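## Task

Use the probe on the LC port in the rightmost of six columns (column 6 from the left), the sixth of ten blocks counting down from the top, and the fourth of four holes counting down within that block. Report whether its end face is clean, dirty or damaged, and finish with the probe withdrawn. The probe only captures an image when fully inserted and held motionless. Do not disturb or force anything else, and do not let the robot fall or stay tilted. The finished_scene answer must hold only the name or names, comma-separated.

## Robot and tools

ROBOT. An omnidirectional base carries a column about 1.7 m high. A carriage slides along it (lift_m) and holds two identical six-joint arms, left and right, each ending in a two-finger gripper. Arm bases sit roughly 0.57 m + lift_m above the floor; carriage parts hang about 0.15 m lower. A hand reaches up to 0.78 m from its shoulder but only about 0.38 m below its arm base. The hand is about 0.16 m long, 0.1 m wide (0.14 m open); the wrist camera sticks out 0.11 m on one side. Parked arm: joints 1-6 = 0, 0.05, 0.05, 1.45, 0, 0. Cameras: carriage_camera (fixed, forward, tilted about 20 degrees down), left_wrist_camera and right_wrist_camera (looking past the fingertips).

FRAMES. Base frame: origin on the floor beneath the base centre, x forward, y left, z up, metres. left_hand and right_hand report the midpoint between the finger pads in this frame, plus quat_wxyz (hand z runs along the fingers, hand y is the opening direction; an upright hand with joints 1, 5, 6 at 0 reads 1,0,0,0). Readings often sit above the true hand, more so at long reach. base_odometry is in the start-of-scene base frame, counts wheel rotation only (slip counts as motion), heading in rad, left positive, -3.142 to 3.142; it can drift a degree or two.

TOOL move. Optional keys: base, joints, speeds, min_time_s, cameras. Any unknown key makes the call invalid; out-of-range values get it refused, and a refusal or a stop cancels the later move, wait and finished_scene calls in the same reply.
- base: an object with exactly one key, each a relative offset from where the base last measured itself: translate_m (metres, forward +, -2 to 2), strafe_m (metres, left +, -2 to 2), rotate_rad (radians, counter-clockwise/left +, -6.3 to 6.3).
- joints: an object keyed by joint name, each value an absolute target (not an offset). lift_m 0 to 1 m. For each arm (prefix left_ or right_): joint1_rad -2.617 to 3.054 (yaw about vertical, 0 forward, + left); joint2_rad 0 to 3.141 (shoulder: 0 upper arm back and level, 1.57 vertical, 3.14 forward and level); joint3_rad 0 to 3.141 (elbow, 0 folded, 3.14 straight); joint4_rad -1.57 to 1.57 (wrist pitch, + lifts fingertips); joint5_rad -1.57 to 1.57 (wrist yaw, + swings fingertips to the right, opposite to joint 1); joint6_rad -2.094 to 2.094 (roll about the finger axis, + clockwise viewed from the forearm); gripper_m 0 to 0.093 m pad gap. Named joints not listed keep their previous target.
- speeds: caps for this action only: translate_m and strafe_m 0.02-0.5 m/s, rotate_rad 0.05-1.57 rad/s, lift_m 0.08-0.25 m/s (defaults are the maxima).
- min_time_s: 0.1 to 8 s, the shortest duration for each arm/gripper motion; it straightens hand paths (without it a 0.1 m move can stray about 2 cm).
- cameras: list of carriage_camera, left_wrist_camera, right_wrist_camera or all; omitted/null means all, [] means none.
All motions of one action begin together. An action lasts at most 15 s; a drive times out after 14 s. A move with no action just reports state and images.

TOOL wait: seconds 0 to 10, plus cameras; the robot keeps its last commands.

TOOL zoom_image: camera name and region [x0, y0, x1, y1] in pixels of that camera's newest image, origin top-left, at most 504 x 504; the camera must be in the latest images.

TOOL finished_scene: scene (1 or 2) and answer (here clean, dirty or damaged, or unknown). It is final and starts the next scene; later calls in that reply apply to the new scene.

RESULTS. 'move' reads done or the worst status. base_status/joint_status per motion: done (for the base, wheels turned the commanded amount), off_target (stopped short, possibly still pushing), contact_stop or time_out (target dropped, holding in place), not_followed (a self-collision check withheld the arm's targets; the gripper still acts). on_its_own lists uncommanded behaviour; 'held at' is a target, not a reading. motor_effort is percent of maximum, + toward larger values, bracket = peak in the last action, with sizeable fixed error. Joint torques are in joint order, include arm weight, and joints 1-3 wrap at ±28 N m. 'pictures' lists image order; images may lag the state slightly. Tolerances for done: lift 0.004, joint1 0.02, joint2 0.105, joint3 0.06, joint4 0.04, joint5 0.025, joint6 0.02, gripper 0.004.

CAUTIONS. Arms and grippers never stop on contact: a blocked arm keeps pressing and snaps to target once freed, so insert the probe slowly and gently. The base stops on wheel-motor strain but ignores arms; after a stop, back off about 0.2 m the way you came. Never reverse under a table edge. The robot can topple (high carriage, outstretched or loaded arms, pushing, sudden stops); only images reveal a lean. Arms touching each other hard can end the scene; to untangle a withheld pair, resend one arm its current readings with joint 1 turned away, then the other. Arms left extended heat up; MOTOR HOT appears near 75 °C and at 100 °C the arm goes limp for 30-60 s (limit_stop_at_motor_heat); park to cool. Avoid drops, slams, hard pushes and knocking anything over.

Each tool is called after ">>>" as name(argument=value, ...) on one line, values as JSON.

## Session

>>> move()

Scene clock: 0.00 s.
Joint torques (N m): no reading
base_odometry: x=+0.000 y=+0.000 heading=+0.000
base_status: not commanded
joint_positions: lift_m=+0.254 left_joint1_rad=-0.576 left_joint2_rad=+1.219 left_joint3_rad=+0.844 left_joint4_rad=+0.552 left_joint5_rad=+0.198 left_joint6_rad=-0.034 left_gripper_m=+0.09396 right_joint1_rad=+0.478 right_joint2_rad=+1.211 right_joint3_rad=+0.708 right_joint4_rad=+0.425 right_joint5_rad=+0.508 right_joint6_rad=+0.007 right_gripper_m=+0.04639
joint_status: not commanded
motor_effort: lift_m=+26 drive_wheels=+2
left_hand: x=+0.5598 y=+0.0393 z=+1.2237 quat_wxyz=(+0.709, +0.244, +0.595, -0.290) (m; base frame)
right_hand: x=+0.6165 y=-0.1882 z=+1.1313 quat_wxyz=(+0.682, +0.000, +0.731, -0.021) (m; base frame)
pictures: carriage_camera, left_wrist_camera, right_wrist_camera
Images, in order (width x height): carriage_camera 672x504, left_wrist_camera 672x504, right_wrist_camera 672x504.

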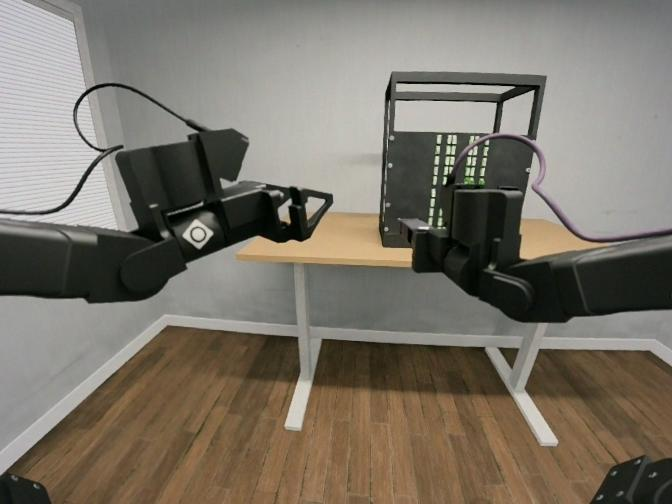

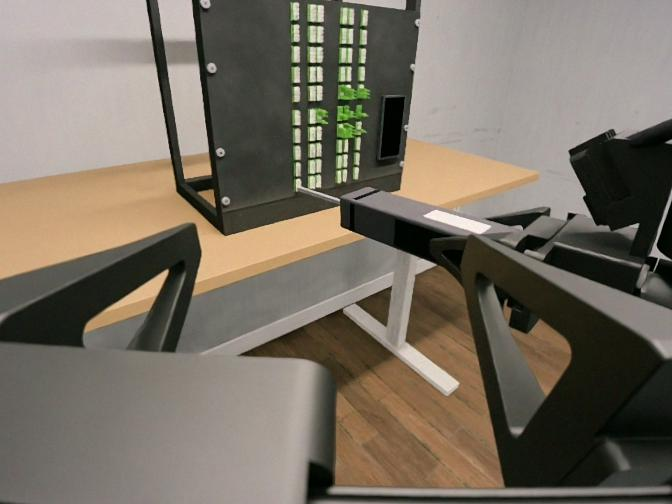

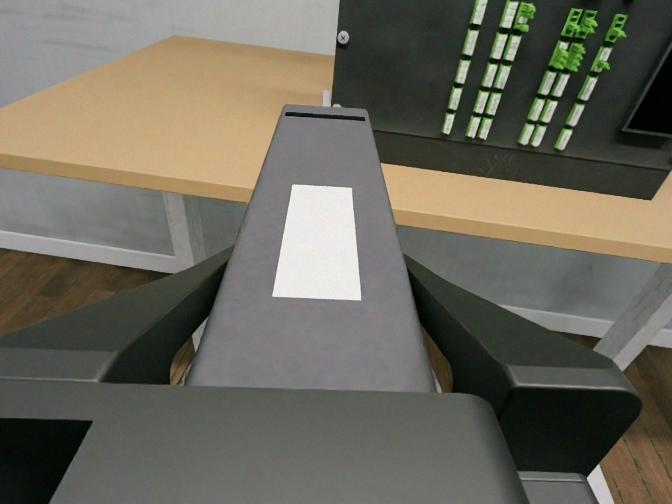

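>>> zoom_image(camera="carriage_camera", region=[370, 60, 560, 260])

>>> zoom_image(camera="left_wrist_camera", region=[260, 0, 420, 220])

>>> zoom_image(camera="right_wrist_camera", region=[260, 0, 672, 400])

Scaled by 2.520 from the camera's 672x504 image, which has a finer 960x720 frame.

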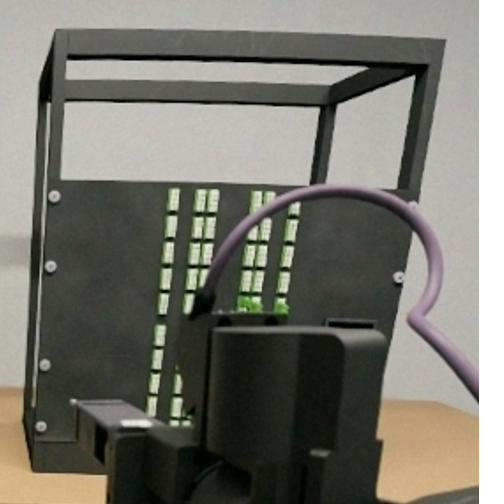

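Scaled by 2.291 from the camera's 672x504 image, which has a finer 960x720 frame.

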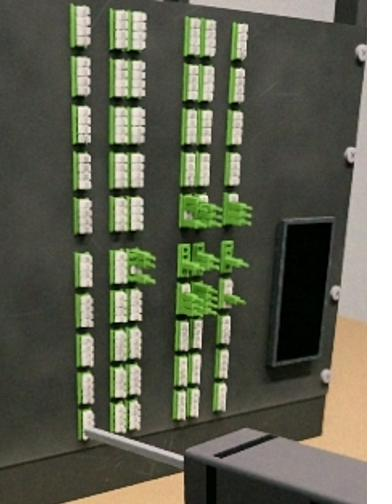

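Scaled by 1.223 from the camera's 672x504 image, which has a finer 960x720 frame.

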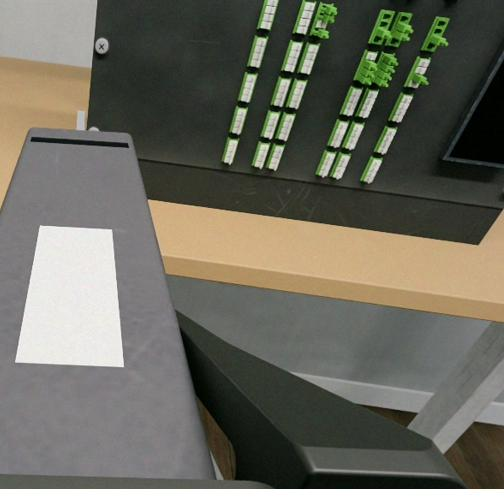

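>>> zoom_image(camera="left_wrist_camera", region=[280, 150, 560, 280])

>>> zoom_image(camera="left_wrist_camera", region=[330, 0, 430, 75])

>>> zoom_image(camera="left_wrist_camera", region=[330, 75, 430, 150])

>>> zoom_image(camera="right_wrist_camera", region=[260, 70, 400, 175])

Scaled by 1.800 from the camera's 672x504 image, which has a finer 960x720 frame.

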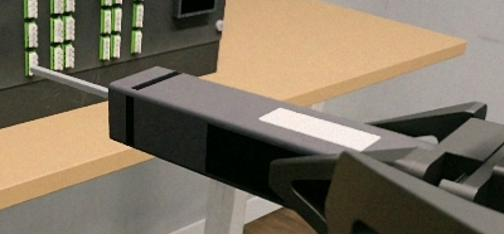

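Scaled by 5.040 from the camera's 672x504 image, which has a finer 960x720 frame.

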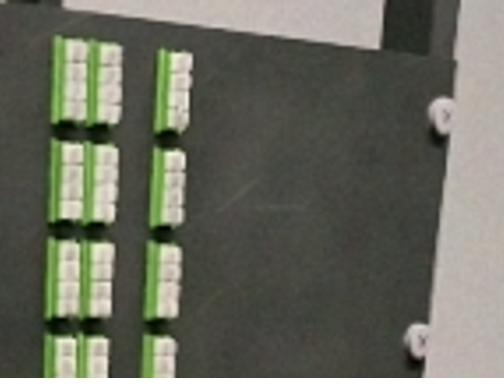

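Scaled by 5.040 from the camera's 672x504 image, which has a finer 960x720 frame.

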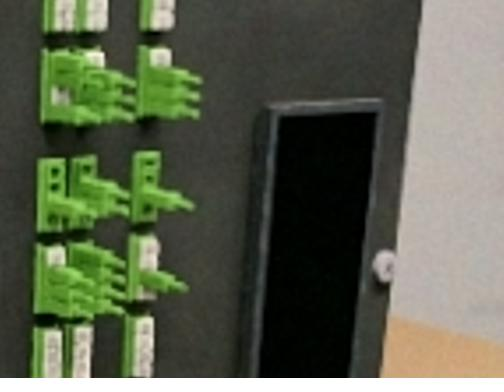

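Scaled by 3.600 from the camera's 672x504 image, which has a finer 960x720 frame.

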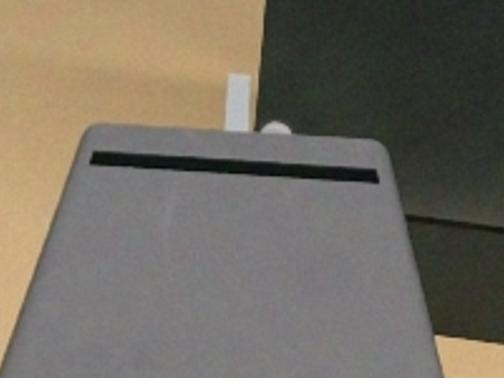

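>>> move(base={"translate_m": 0.3}, speeds={"translate_m": 0.2})

Scene clock: 44.33 s.
Joint torques (N m): left_arm=[-0.27 -4.52 8.25 2.12 -0.1 0.03] | right_arm=[0.13 -3.86 7.84 2.66 0.01 0]
move: done
base_odometry: x=+0.300 y=-0.001 heading=-0.001
base_status: done
joint_positions: lift_m=+0.254 left_joint1_rad=-0.576 left_joint2_rad=+1.219 left_joint3_rad=+0.844 left_joint4_rad=+0.552 left_joint5_rad=+0.198 left_joint6_rad=-0.034 left_gripper_m=+0.09396 right_joint1_rad=+0.478 right_joint2_rad=+1.214 right_joint3_rad=+0.708 right_joint4_rad=+0.419 right_joint5_rad=+0.508 right_joint6_rad=+0.007 right_gripper_m=+0.04639
joint_status: not commanded
motor_effort: lift_m=+26(26) drive_wheels=-8(20)
left_hand: x=+0.5598 y=+0.0393 z=+1.2237 quat_wxyz=(+0.709, +0.244, +0.595, -0.290) (m; base frame)
right_hand: x=+0.6168 y=-0.1880 z=+1.1288 quat_wxyz=(+0.679, -0.001, +0.733, -0.023) (m; base frame)
pictures: carriage_camera, left_wrist_camera, right_wrist_camera
Images, in order (width x height): carriage_camera 672x504, left_wrist_camera 672x504, right_wrist_camera 672x504.

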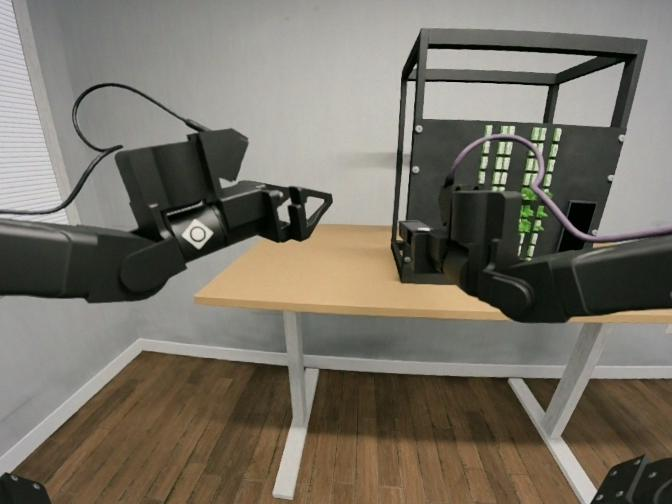

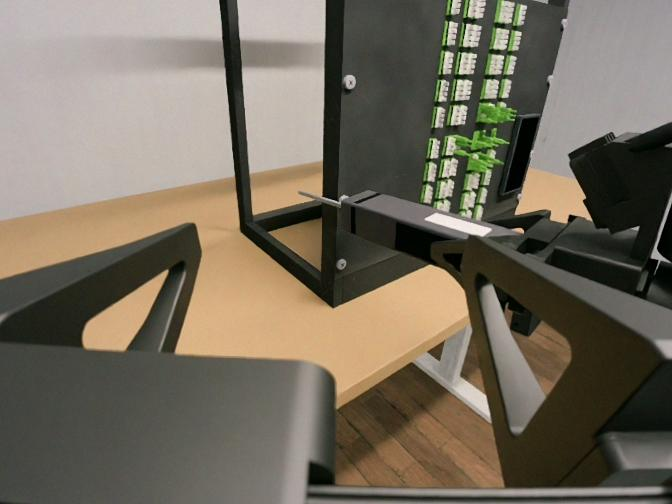

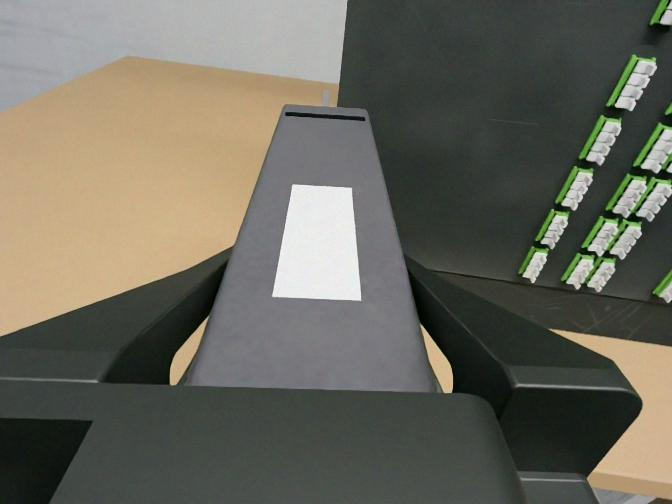

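>>> move(base={"translate_m": -0.2}, speeds={"translate_m": 0.2})

>>> move(base={"strafe_m": -0.2}, speeds={"strafe_m": 0.2})

Scene clock: 61.80 s.
Joint torques (N m): left_arm=[-0.18 -4.9 8.35 2.05 -0.03 0.03] | right_arm=[0.16 -3.75 7.84 2.72 0.03 -0.01]
move: done
base_odometry: x=+0.100 y=-0.001 heading=-0.001
base_status: done
joint_positions: lift_m=+0.254 left_joint1_rad=-0.576 left_joint2_rad=+1.219 left_joint3_rad=+0.844 left_joint4_rad=+0.553 left_joint5_rad=+0.198 left_joint6_rad=-0.034 left_gripper_m=+0.09396 right_joint1_rad=+0.478 right_joint2_rad=+1.214 right_joint3_rad=+0.708 right_joint4_rad=+0.416 right_joint5_rad=+0.506 right_joint6_rad=+0.007 right_gripper_m=+0.04639
joint_status: not commanded
motor_effort: lift_m=+26(26) drive_wheels=+1(22)
left_hand: x=+0.5599 y=+0.0394 z=+1.2239 quat_wxyz=(+0.709, +0.244, +0.595, -0.290) (m; base frame)
right_hand: x=+0.6168 y=-0.1878 z=+1.1281 quat_wxyz=(+0.678, -0.003, +0.734, -0.023) (m; base frame)
pictures: carriage_camera, left_wrist_camera, right_wrist_camera
Images, in order (width x height): carriage_camera 672x504, left_wrist_camera 672x504, right_wrist_camera 672x504.

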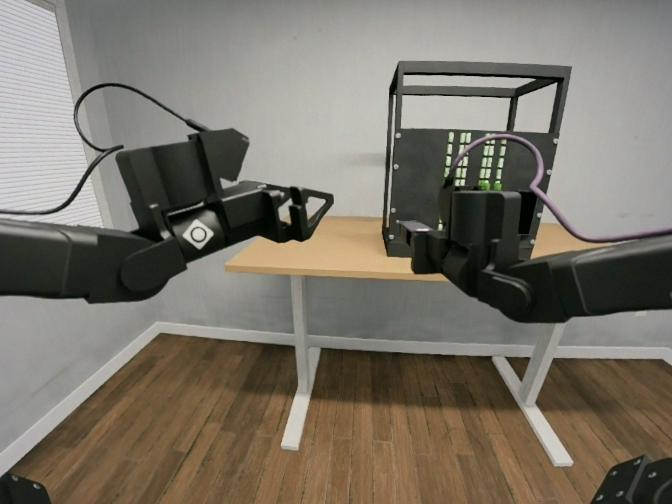

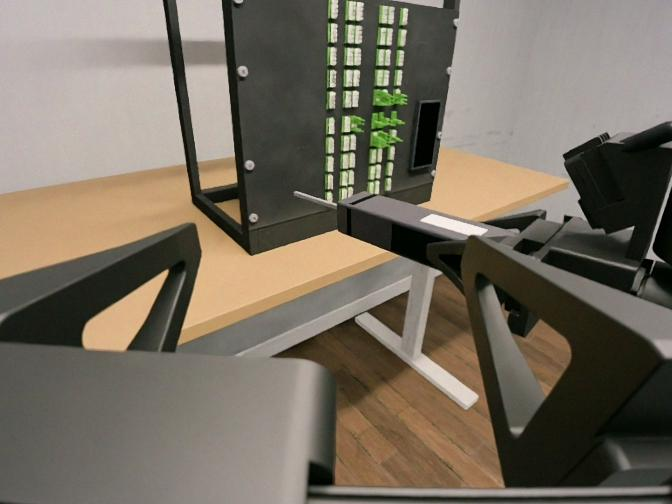

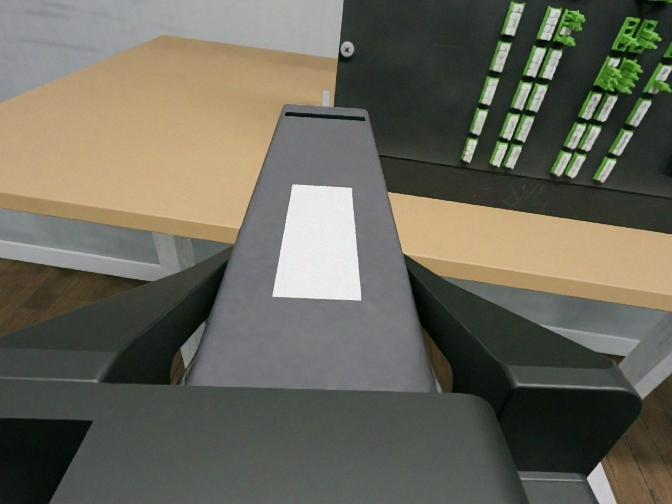

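Scene clock: 63.90 s.
Joint torques (N m): left_arm=[-0.23 -4.52 8.4 2.12 -0.04 0.04] | right_arm=[0.08 -3.79 7.88 2.71 0.04 -0.01]
move: done
base_odometry: x=+0.099 y=-0.201 heading=-0.002
base_status: done
joint_positions: lift_m=+0.254 left_joint1_rad=-0.577 left_joint2_rad=+1.219 left_joint3_rad=+0.844 left_joint4_rad=+0.553 left_joint5_rad=+0.198 left_joint6_rad=-0.034 left_gripper_m=+0.09396 right_joint1_rad=+0.478 right_joint2_rad=+1.214 right_joint3_rad=+0.708 right_joint4_rad=+0.416 right_joint5_rad=+0.505 right_joint6_rad=+0.007 right_gripper_m=+0.04639
joint_status: not commanded
motor_effort: lift_m=+26(26) drive_wheels=-3(16)
left_hand: x=+0.5597 y=+0.0392 z=+1.2240 quat_wxyz=(+0.709, +0.244, +0.595, -0.290) (m; base frame)
right_hand: x=+0.6168 y=-0.1876 z=+1.1281 quat_wxyz=(+0.678, -0.003, +0.734, -0.022) (m; base frame)
pictures: carriage_camera, left_wrist_camera, right_wrist_camera
Images, in order (width x height): carriage_camera 672x504, left_wrist_camera 672x504, right_wrist_camera 672x504.

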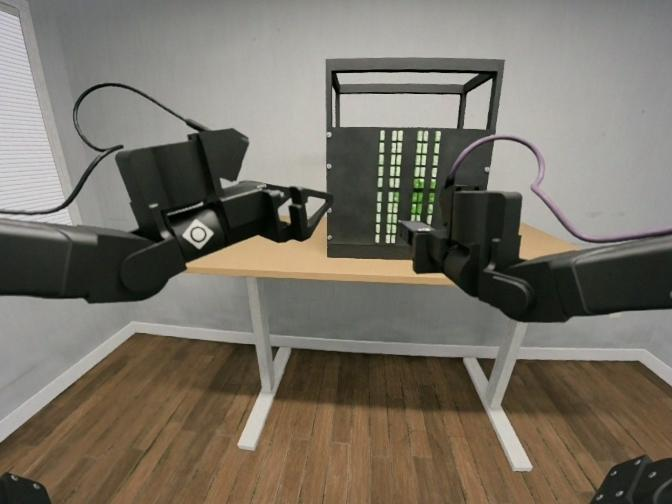

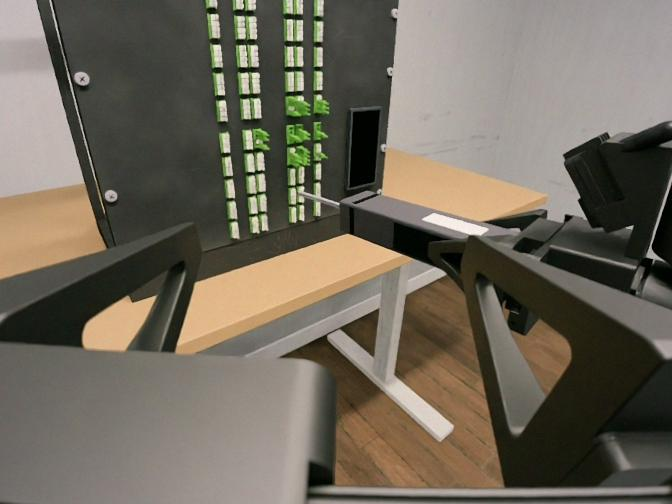

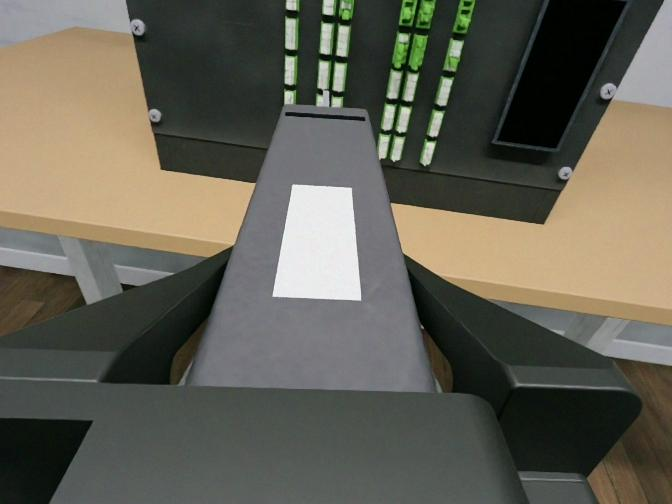

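>>> zoom_image(camera="carriage_camera", region=[310, 40, 530, 280])

>>> zoom_image(camera="left_wrist_camera", region=[260, 60, 420, 230])

>>> zoom_image(camera="right_wrist_camera", region=[260, 0, 660, 300])

Scaled by 2.100 from the camera's 672x504 image, which has a finer 960x720 frame.

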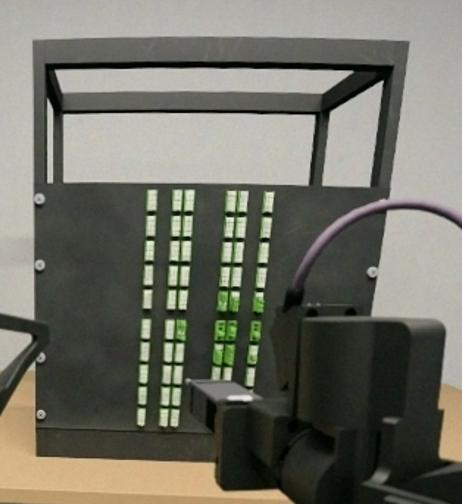

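Scaled by 2.965 from the camera's 672x504 image, which has a finer 960x720 frame.

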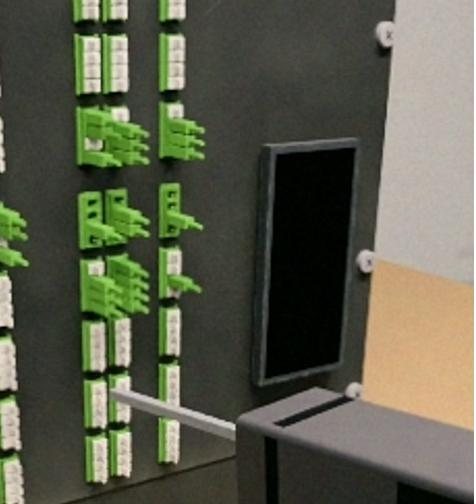

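Scaled by 1.260 from the camera's 672x504 image, which has a finer 960x720 frame.

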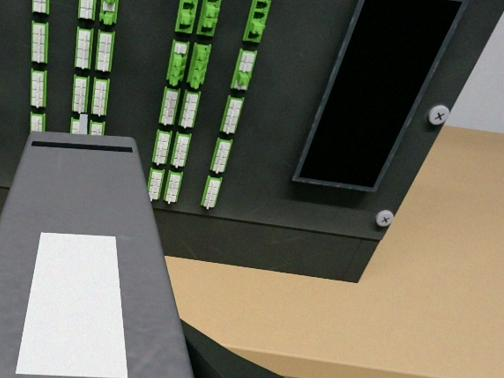

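>>> move(joints={"left_joint4_rad": 0.638, "left_joint5_rad": -0.808, "left_joint6_rad": -1.57}, min_time_s=2, cameras=["left_wrist_camera", "carriage_camera"])

>>> move(joints={"left_joint1_rad": -0.65, "left_joint2_rad": 2.079, "left_joint3_rad": 1.441}, min_time_s=3, cameras=["left_wrist_camera", "carriage_camera"])

Scene clock: 205.23 s.
Joint torques (N m): left_arm=[-0.23 -4.49 8.39 1.98 -0.09 -0.1] | right_arm=[0.13 -3.81 7.84 2.72 0.05 0]
move: done
base_odometry: x=+0.099 y=-0.201 heading=-0.002
base_status: not commanded
joint_positions: lift_m=+0.254 left_joint1_rad=-0.577 left_joint2_rad=+1.219 left_joint3_rad=+0.844 left_joint4_rad=+0.634 left_joint5_rad=-0.797 left_joint6_rad=-1.556 left_gripper_m=+0.09396 right_joint1_rad=+0.478 right_joint2_rad=+1.214 right_joint3_rad=+0.708 right_joint4_rad=+0.416 right_joint5_rad=+0.505 right_joint6_rad=+0.007 right_gripper_m=+0.04639
joint_status: all done
motor_effort: lift_m=+26(26) drive_wheels=-6(8)
left_hand: x=+0.6024 y=+0.1984 z=+1.2308 quat_wxyz=(+0.560, -0.536, +0.351, -0.525) (m; base frame)
right_hand: x=+0.6168 y=-0.1876 z=+1.1281 quat_wxyz=(+0.678, -0.003, +0.734, -0.022) (m; base frame)
pictures: carriage_camera, left_wrist_camera
Images, in order (width x height): carriage_camera 672x504, left_wrist_camera 672x504.

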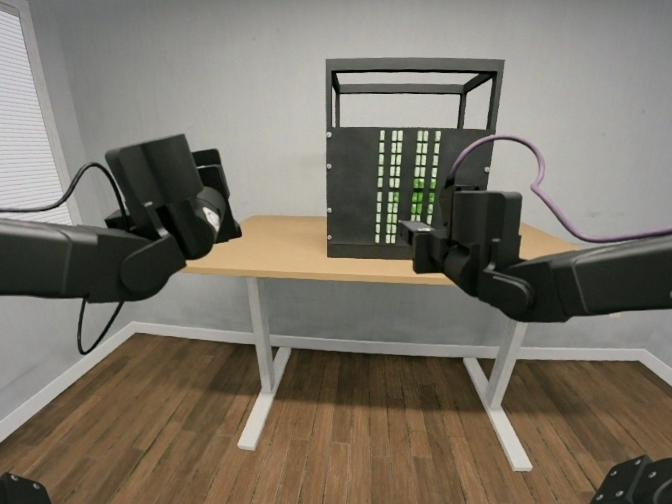

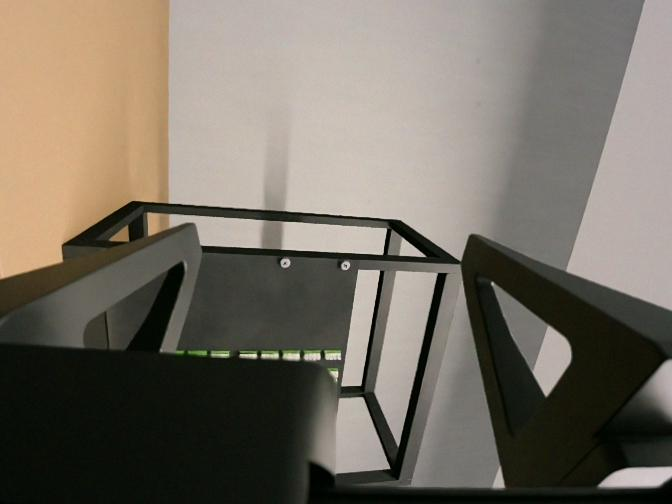

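Scene clock: 208.53 s.
Joint torques (N m): left_arm=[-1.02 -11.18 9.66 1.96 -0.16 -0.02] | right_arm=[0.05 -3.85 7.86 2.72 0.04 0]
move: done
base_odometry: x=+0.099 y=-0.201 heading=-0.002
base_status: not commanded
joint_positions: lift_m=+0.254 left_joint1_rad=-0.643 left_joint2_rad=+2.056 left_joint3_rad=+1.418 left_joint4_rad=+0.638 left_joint5_rad=-0.801 left_joint6_rad=-1.558 left_gripper_m=+0.09396 right_joint1_rad=+0.478 right_joint2_rad=+1.214 right_joint3_rad=+0.708 right_joint4_rad=+0.416 right_joint5_rad=+0.505 right_joint6_rad=+0.007 right_gripper_m=+0.04639
joint_status: all done
motor_effort: lift_m=+26(26) drive_wheels=-2(9)
left_hand: x=+0.7578 y=+0.0526 z=+1.1028 quat_wxyz=(+0.541, -0.535, +0.462, -0.455) (m; base frame)
right_hand: x=+0.6168 y=-0.1876 z=+1.1281 quat_wxyz=(+0.678, -0.003, +0.734, -0.022) (m; base frame)
pictures: carriage_camera, left_wrist_camera
Images, in order (width x height): carriage_camera 672x504, left_wrist_camera 672x504.

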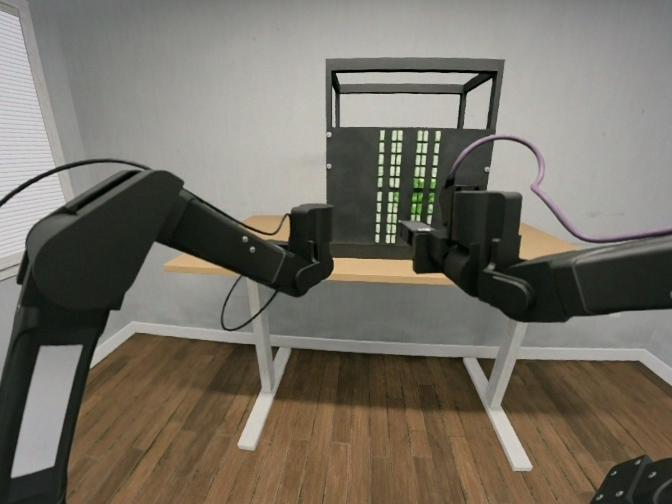

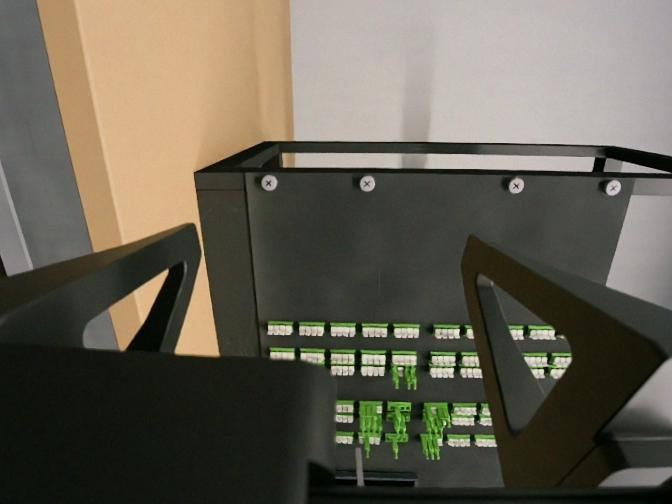

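>>> move(joints={"left_joint1_rad": -0.78, "left_joint5_rad": -0.78}, min_time_s=2, cameras=["left_wrist_camera", "carriage_camera"])

Scene clock: 214.80 s.
Joint torques (N m): left_arm=[-0.84 -11.03 9.66 1.99 0.05 -0.06] | right_arm=[0.09 -3.77 7.88 2.72 0.04 -0.01]
move: done
base_odometry: x=+0.099 y=-0.201 heading=-0.002
base_status: not commanded
joint_positions: lift_m=+0.254 left_joint1_rad=-0.774 left_joint2_rad=+2.056 left_joint3_rad=+1.418 left_joint4_rad=+0.638 left_joint5_rad=-0.790 left_joint6_rad=-1.558 left_gripper_m=+0.09396 right_joint1_rad=+0.478 right_joint2_rad=+1.214 right_joint3_rad=+0.708 right_joint4_rad=+0.416 right_joint5_rad=+0.505 right_joint6_rad=+0.007 right_gripper_m=+0.04639
joint_status: all done
motor_effort: lift_m=+26(26) drive_wheels=-3(8)
left_hand: x=+0.7216 y=-0.0163 z=+1.1028 quat_wxyz=(+0.507, -0.501, +0.499, -0.493) (m; base frame)
right_hand: x=+0.6168 y=-0.1876 z=+1.1281 quat_wxyz=(+0.678, -0.003, +0.734, -0.022) (m; base frame)
pictures: carriage_camera, left_wrist_camera
Images, in order (width x height): carriage_camera 672x504, left_wrist_camera 672x504.

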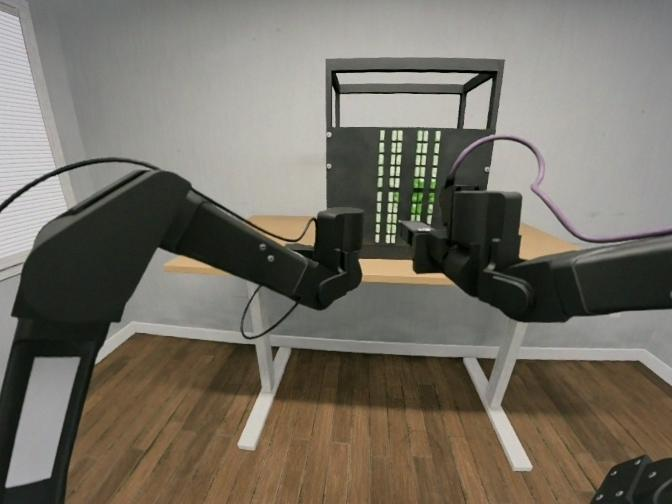

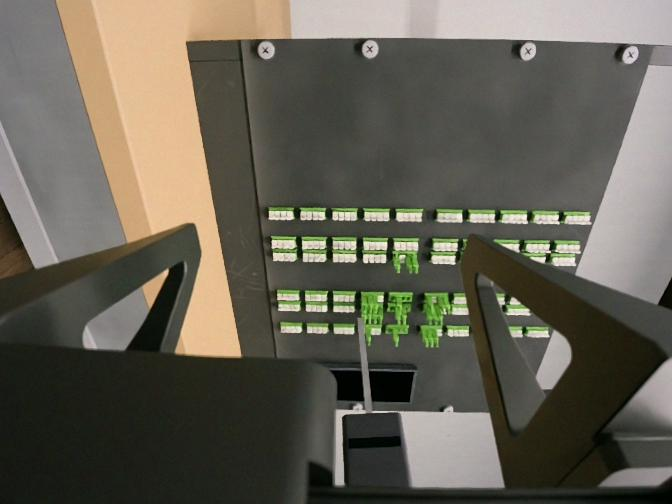

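>>> zoom_image(camera="left_wrist_camera", region=[330, 280, 470, 420])

Scaled by 3.600 from the camera's 672x504 image, which has a finer 960x720 frame.

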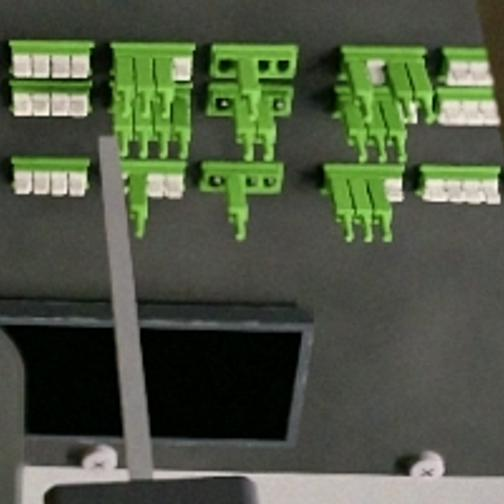

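>>> move(joints={"right_joint4_rad": 0.515}, base={"strafe_m": -0.09}, speeds={"strafe_m": 0.1}, min_time_s=2)

Scene clock: 255.20 s.
Joint torques (N m): left_arm=[-0.76 -10.88 9.5 1.96 -0.03 -0.09] | right_arm=[0.09 -3.89 7.84 2.86 0.06 0]
move: off_target
base_odometry: x=+0.099 y=-0.291 heading=-0.002
base_status: done
joint_positions: lift_m=+0.254 left_joint1_rad=-0.777 left_joint2_rad=+2.057 left_joint3_rad=+1.419 left_joint4_rad=+0.641 left_joint5_rad=-0.788 left_joint6_rad=-1.558 left_gripper_m=+0.09396 right_joint1_rad=+0.478 right_joint2_rad=+1.214 right_joint3_rad=+0.708 right_joint4_rad=+0.432 right_joint5_rad=+0.505 right_joint6_rad=+0.007 right_gripper_m=+0.04639
joint_status: right_joint4_rad off_target (ended at +0.432, target +0.515)
motor_effort: lift_m=+26(26) drive_wheels=-4(20)
left_hand: x=+0.7208 y=-0.0183 z=+1.1034 quat_wxyz=(+0.506, -0.500, +0.499, -0.495) (m; base frame)
right_hand: x=+0.6171 y=-0.1875 z=+1.1314 quat_wxyz=(+0.683, +0.000, +0.730, -0.020) (m; base frame)
pictures: carriage_camera, left_wrist_camera, right_wrist_camera
Images, in order (width x height): carriage_camera 672x504, left_wrist_camera 672x504, right_wrist_camera 672x504.

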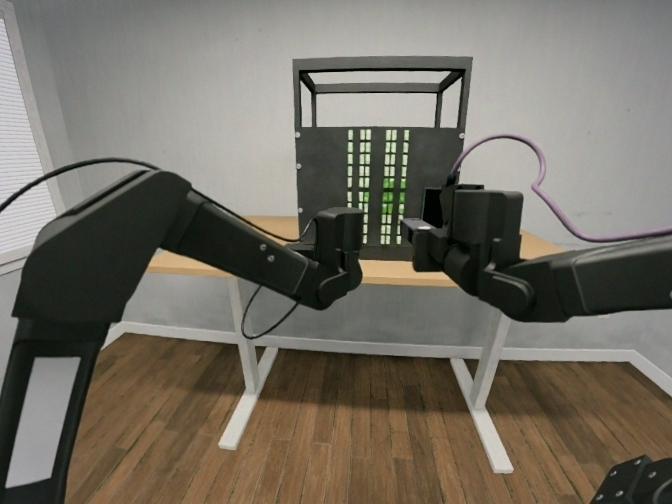

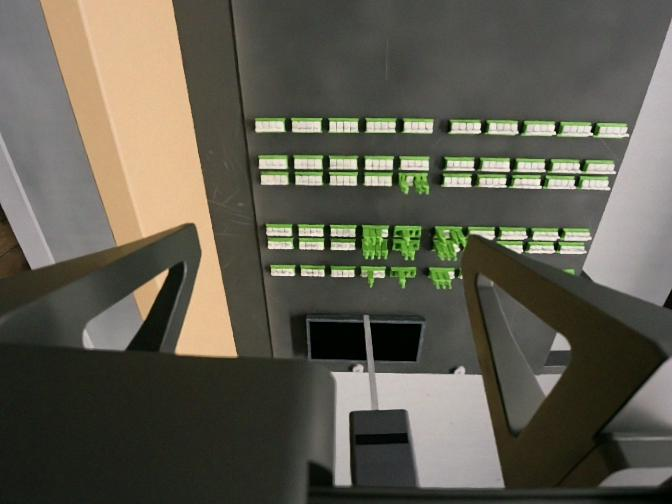

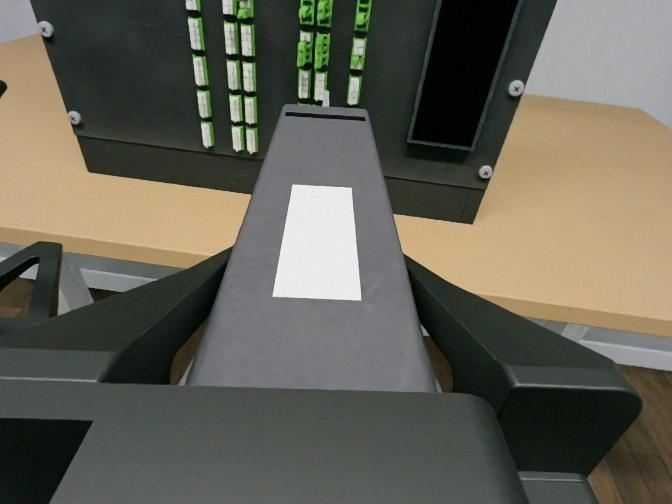

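>>> move(joints={"right_joint4_rad": 0.6}, min_time_s=2, cameras=["left_wrist_camera"])

Scene clock: 260.50 s.
Joint torques (N m): left_arm=[-0.68 -11.14 9.66 1.95 0.08 -0.09] | right_arm=[0.09 -3.89 7.75 2.84 0.01 0]
move: off_target
base_odometry: x=+0.099 y=-0.291 heading=-0.002
base_status: not commanded
joint_positions: lift_m=+0.254 left_joint1_rad=-0.777 left_joint2_rad=+2.057 left_joint3_rad=+1.419 left_joint4_rad=+0.641 left_joint5_rad=-0.788 left_joint6_rad=-1.558 left_gripper_m=+0.09396 right_joint1_rad=+0.478 right_joint2_rad=+1.214 right_joint3_rad=+0.708 right_joint4_rad=+0.516 right_joint5_rad=+0.505 right_joint6_rad=+0.007 right_gripper_m=+0.04639
joint_status: right_joint4_rad off_target (ended at +0.516, target +0.600)
motor_effort: lift_m=+26(26) drive_wheels=-4(7)
left_hand: x=+0.7208 y=-0.0183 z=+1.1034 quat_wxyz=(+0.506, -0.500, +0.499, -0.495) (m; base frame)
right_hand: x=+0.6177 y=-0.1872 z=+1.1504 quat_wxyz=(+0.710, +0.014, +0.704, -0.006) (m; base frame)
pictures: left_wrist_camera
Images, in order (width x height): left_wrist_camera 672x504.

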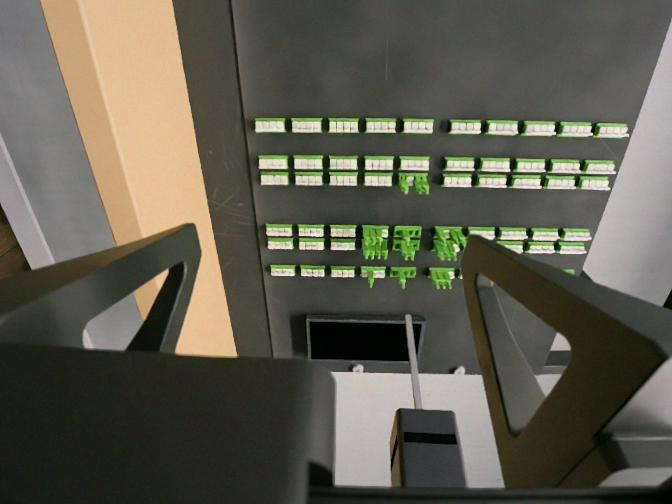

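>>> zoom_image(camera="left_wrist_camera", region=[340, 210, 480, 350])

>>> move(base={"translate_m": 0.04}, speeds={"translate_m": 0.05}, cameras=["left_wrist_camera", "right_wrist_camera"])

>>> zoom_image(camera="left_wrist_camera", region=[340, 210, 480, 350])

>>> zoom_image(camera="right_wrist_camera", region=[260, 0, 400, 140])

Scaled by 3.600 from the camera's 672x504 image, which has a finer 960x720 frame.

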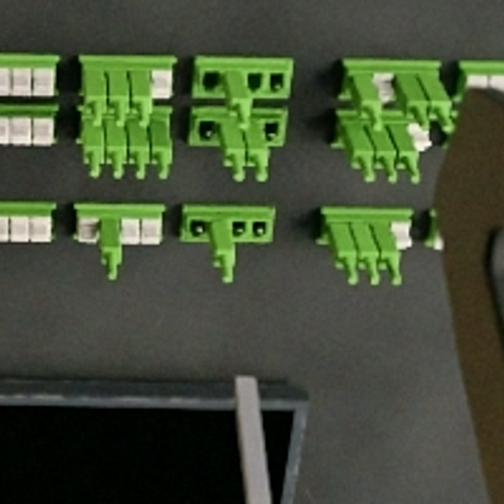

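Scene clock: 276.50 s.
Joint torques (N m): left_arm=[-0.35 -11.37 9.57 2.02 0.09 -0.07] | right_arm=[0.12 -3.7 7.82 2.78 0.03 -0.01]
move: done
base_odometry: x=+0.139 y=-0.291 heading=-0.003
base_status: done
joint_positions: lift_m=+0.254 left_joint1_rad=-0.778 left_joint2_rad=+2.058 left_joint3_rad=+1.420 left_joint4_rad=+0.642 left_joint5_rad=-0.787 left_joint6_rad=-1.558 left_gripper_m=+0.09396 right_joint1_rad=+0.478 right_joint2_rad=+1.214 right_joint3_rad=+0.708 right_joint4_rad=+0.522 right_joint5_rad=+0.505 right_joint6_rad=+0.007 right_gripper_m=+0.04639
joint_status: not commanded
motor_effort: lift_m=+26(26) drive_wheels=-10(20)
left_hand: x=+0.7208 y=-0.0190 z=+1.1034 quat_wxyz=(+0.505, -0.499, +0.499, -0.496) (m; base frame)
right_hand: x=+0.6176 y=-0.1872 z=+1.1517 quat_wxyz=(+0.712, +0.015, +0.702, -0.005) (m; base frame)
pictures: left_wrist_camera, right_wrist_camera
Images, in order (width x height): left_wrist_camera 672x504, right_wrist_camera 672x504.

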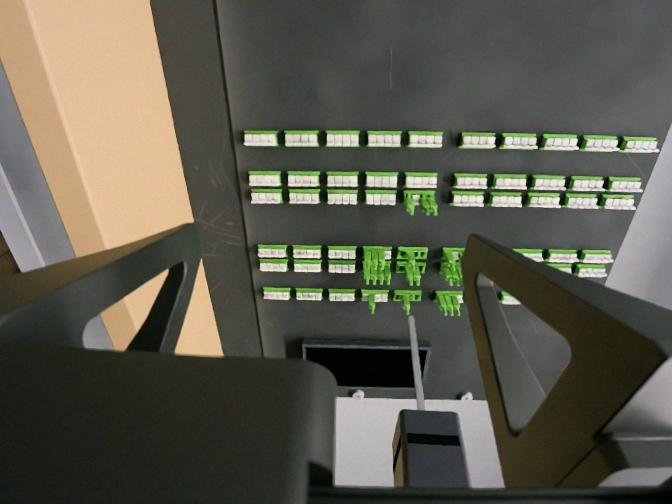

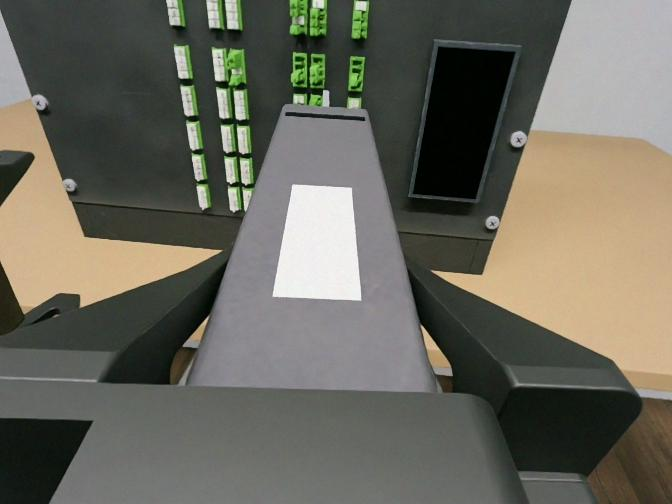

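Scaled by 3.600 from the camera's 672x504 image, which has a finer 960x720 frame.

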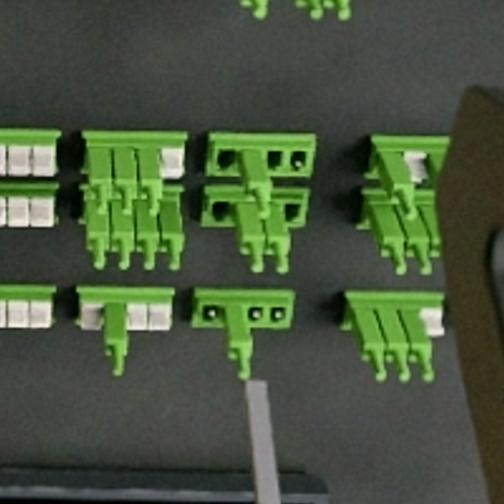

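Scaled by 3.600 from the camera's 672x504 image, which has a finer 960x720 frame.

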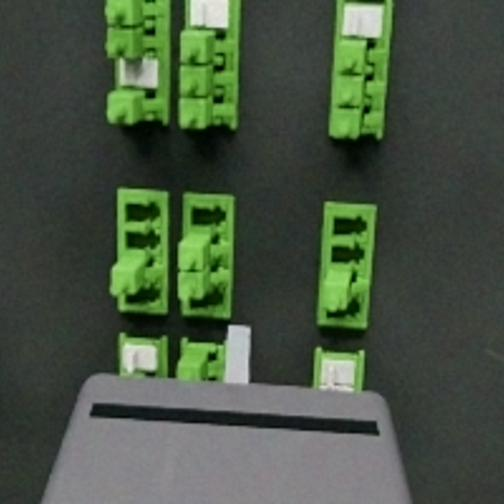

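>>> move(base={"strafe_m": -0.027}, speeds={"strafe_m": 0.05}, cameras=[])

>>> move(base={"translate_m": 0.02}, speeds={"translate_m": 0.05}, cameras=["left_wrist_camera", "right_wrist_camera"])

>>> zoom_image(camera="left_wrist_camera", region=[340, 210, 480, 350])

>>> zoom_image(camera="right_wrist_camera", region=[260, 0, 400, 140])

Scene clock: 294.07 s.
Joint torques (N m): left_arm=[-0.55 -11.07 9.51 1.9 0.02 -0.01] | right_arm=[0.09 -3.82 7.82 2.78 -0.03 0]
move: done
base_odometry: x=+0.139 y=-0.318 heading=-0.003
base_status: done
joint_positions: lift_m=+0.254 left_joint1_rad=-0.778 left_joint2_rad=+2.058 left_joint3_rad=+1.420 left_joint4_rad=+0.642 left_joint5_rad=-0.787 left_joint6_rad=-1.559 left_gripper_m=+0.09396 right_joint1_rad=+0.478 right_joint2_rad=+1.214 right_joint3_rad=+0.708 right_joint4_rad=+0.523 right_joint5_rad=+0.507 right_joint6_rad=+0.007 right_gripper_m=+0.04639
joint_status: not commanded
motor_effort: lift_m=+26(26) drive_wheels=+8(19)
left_hand: x=+0.7206 y=-0.0192 z=+1.1034 quat_wxyz=(+0.505, -0.499, +0.500, -0.496) (m; base frame)
right_hand: x=+0.6176 y=-0.1874 z=+1.1519 quat_wxyz=(+0.712, +0.015, +0.702, -0.005) (m; base frame)
pictures: none
No camera images: "cameras" was empty.

Scene clock: 294.97 s.
Joint torques (N m): left_arm=[-0.31 -11.37 9.47 1.91 0.08 -0.1] | right_arm=[0.1 -3.93 7.83 2.73 -0.02 0]
move: done
base_odometry: x=+0.159 y=-0.319 heading=-0.003
base_status: done
joint_positions: lift_m=+0.254 left_joint1_rad=-0.778 left_joint2_rad=+2.059 left_joint3_rad=+1.421 left_joint4_rad=+0.642 left_joint5_rad=-0.787 left_joint6_rad=-1.559 left_gripper_m=+0.09396 right_joint1_rad=+0.478 right_joint2_rad=+1.216 right_joint3_rad=+0.708 right_joint4_rad=+0.525 right_joint5_rad=+0.507 right_joint6_rad=+0.007 right_gripper_m=+0.04639
joint_status: not commanded
motor_effort: lift_m=+26(26) drive_wheels=-9(16)
left_hand: x=+0.7207 y=-0.0195 z=+1.1030 quat_wxyz=(+0.505, -0.499, +0.500, -0.496) (m; base frame)
right_hand: x=+0.6178 y=-0.1874 z=+1.1520 quat_wxyz=(+0.713, +0.016, +0.701, -0.005) (m; base frame)
pictures: left_wrist_camera, right_wrist_camera
Images, in order (width x height): left_wrist_camera 672x504, right_wrist_camera 672x504.

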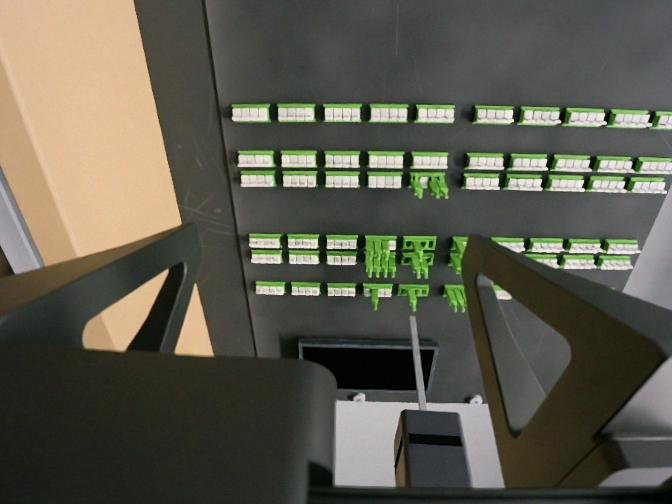

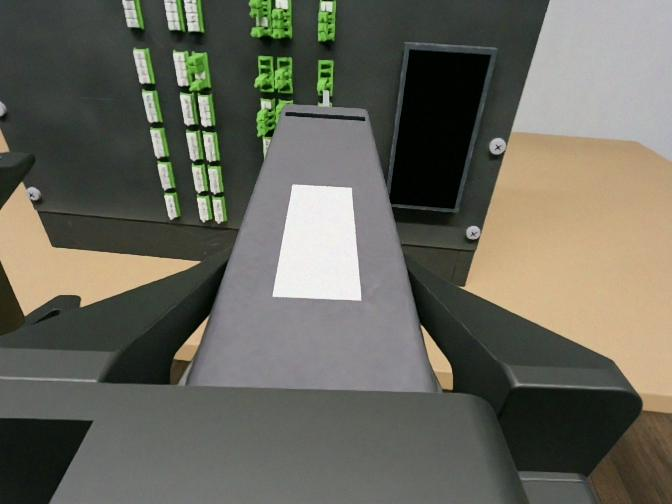

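Scaled by 3.600 from the camera's 672x504 image, which has a finer 960x720 frame.

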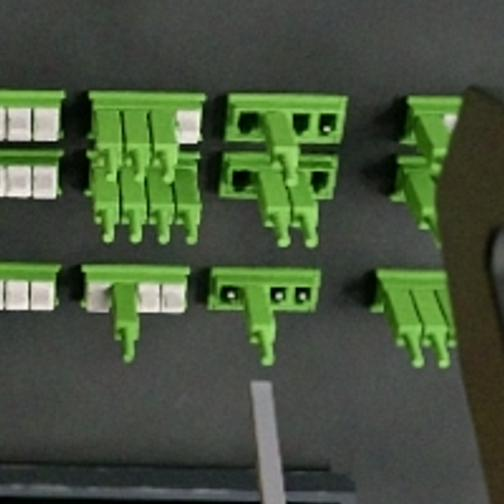

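Scaled by 3.600 from the camera's 672x504 image, which has a finer 960x720 frame.

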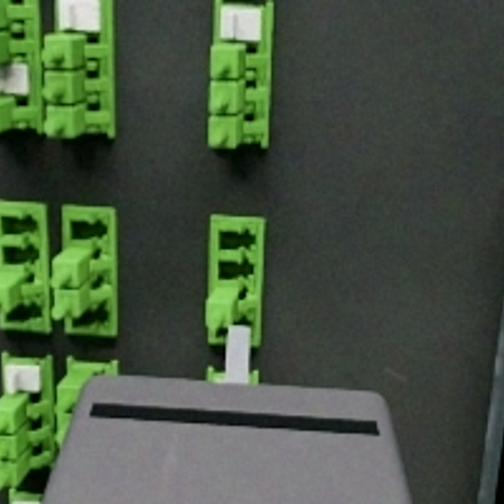

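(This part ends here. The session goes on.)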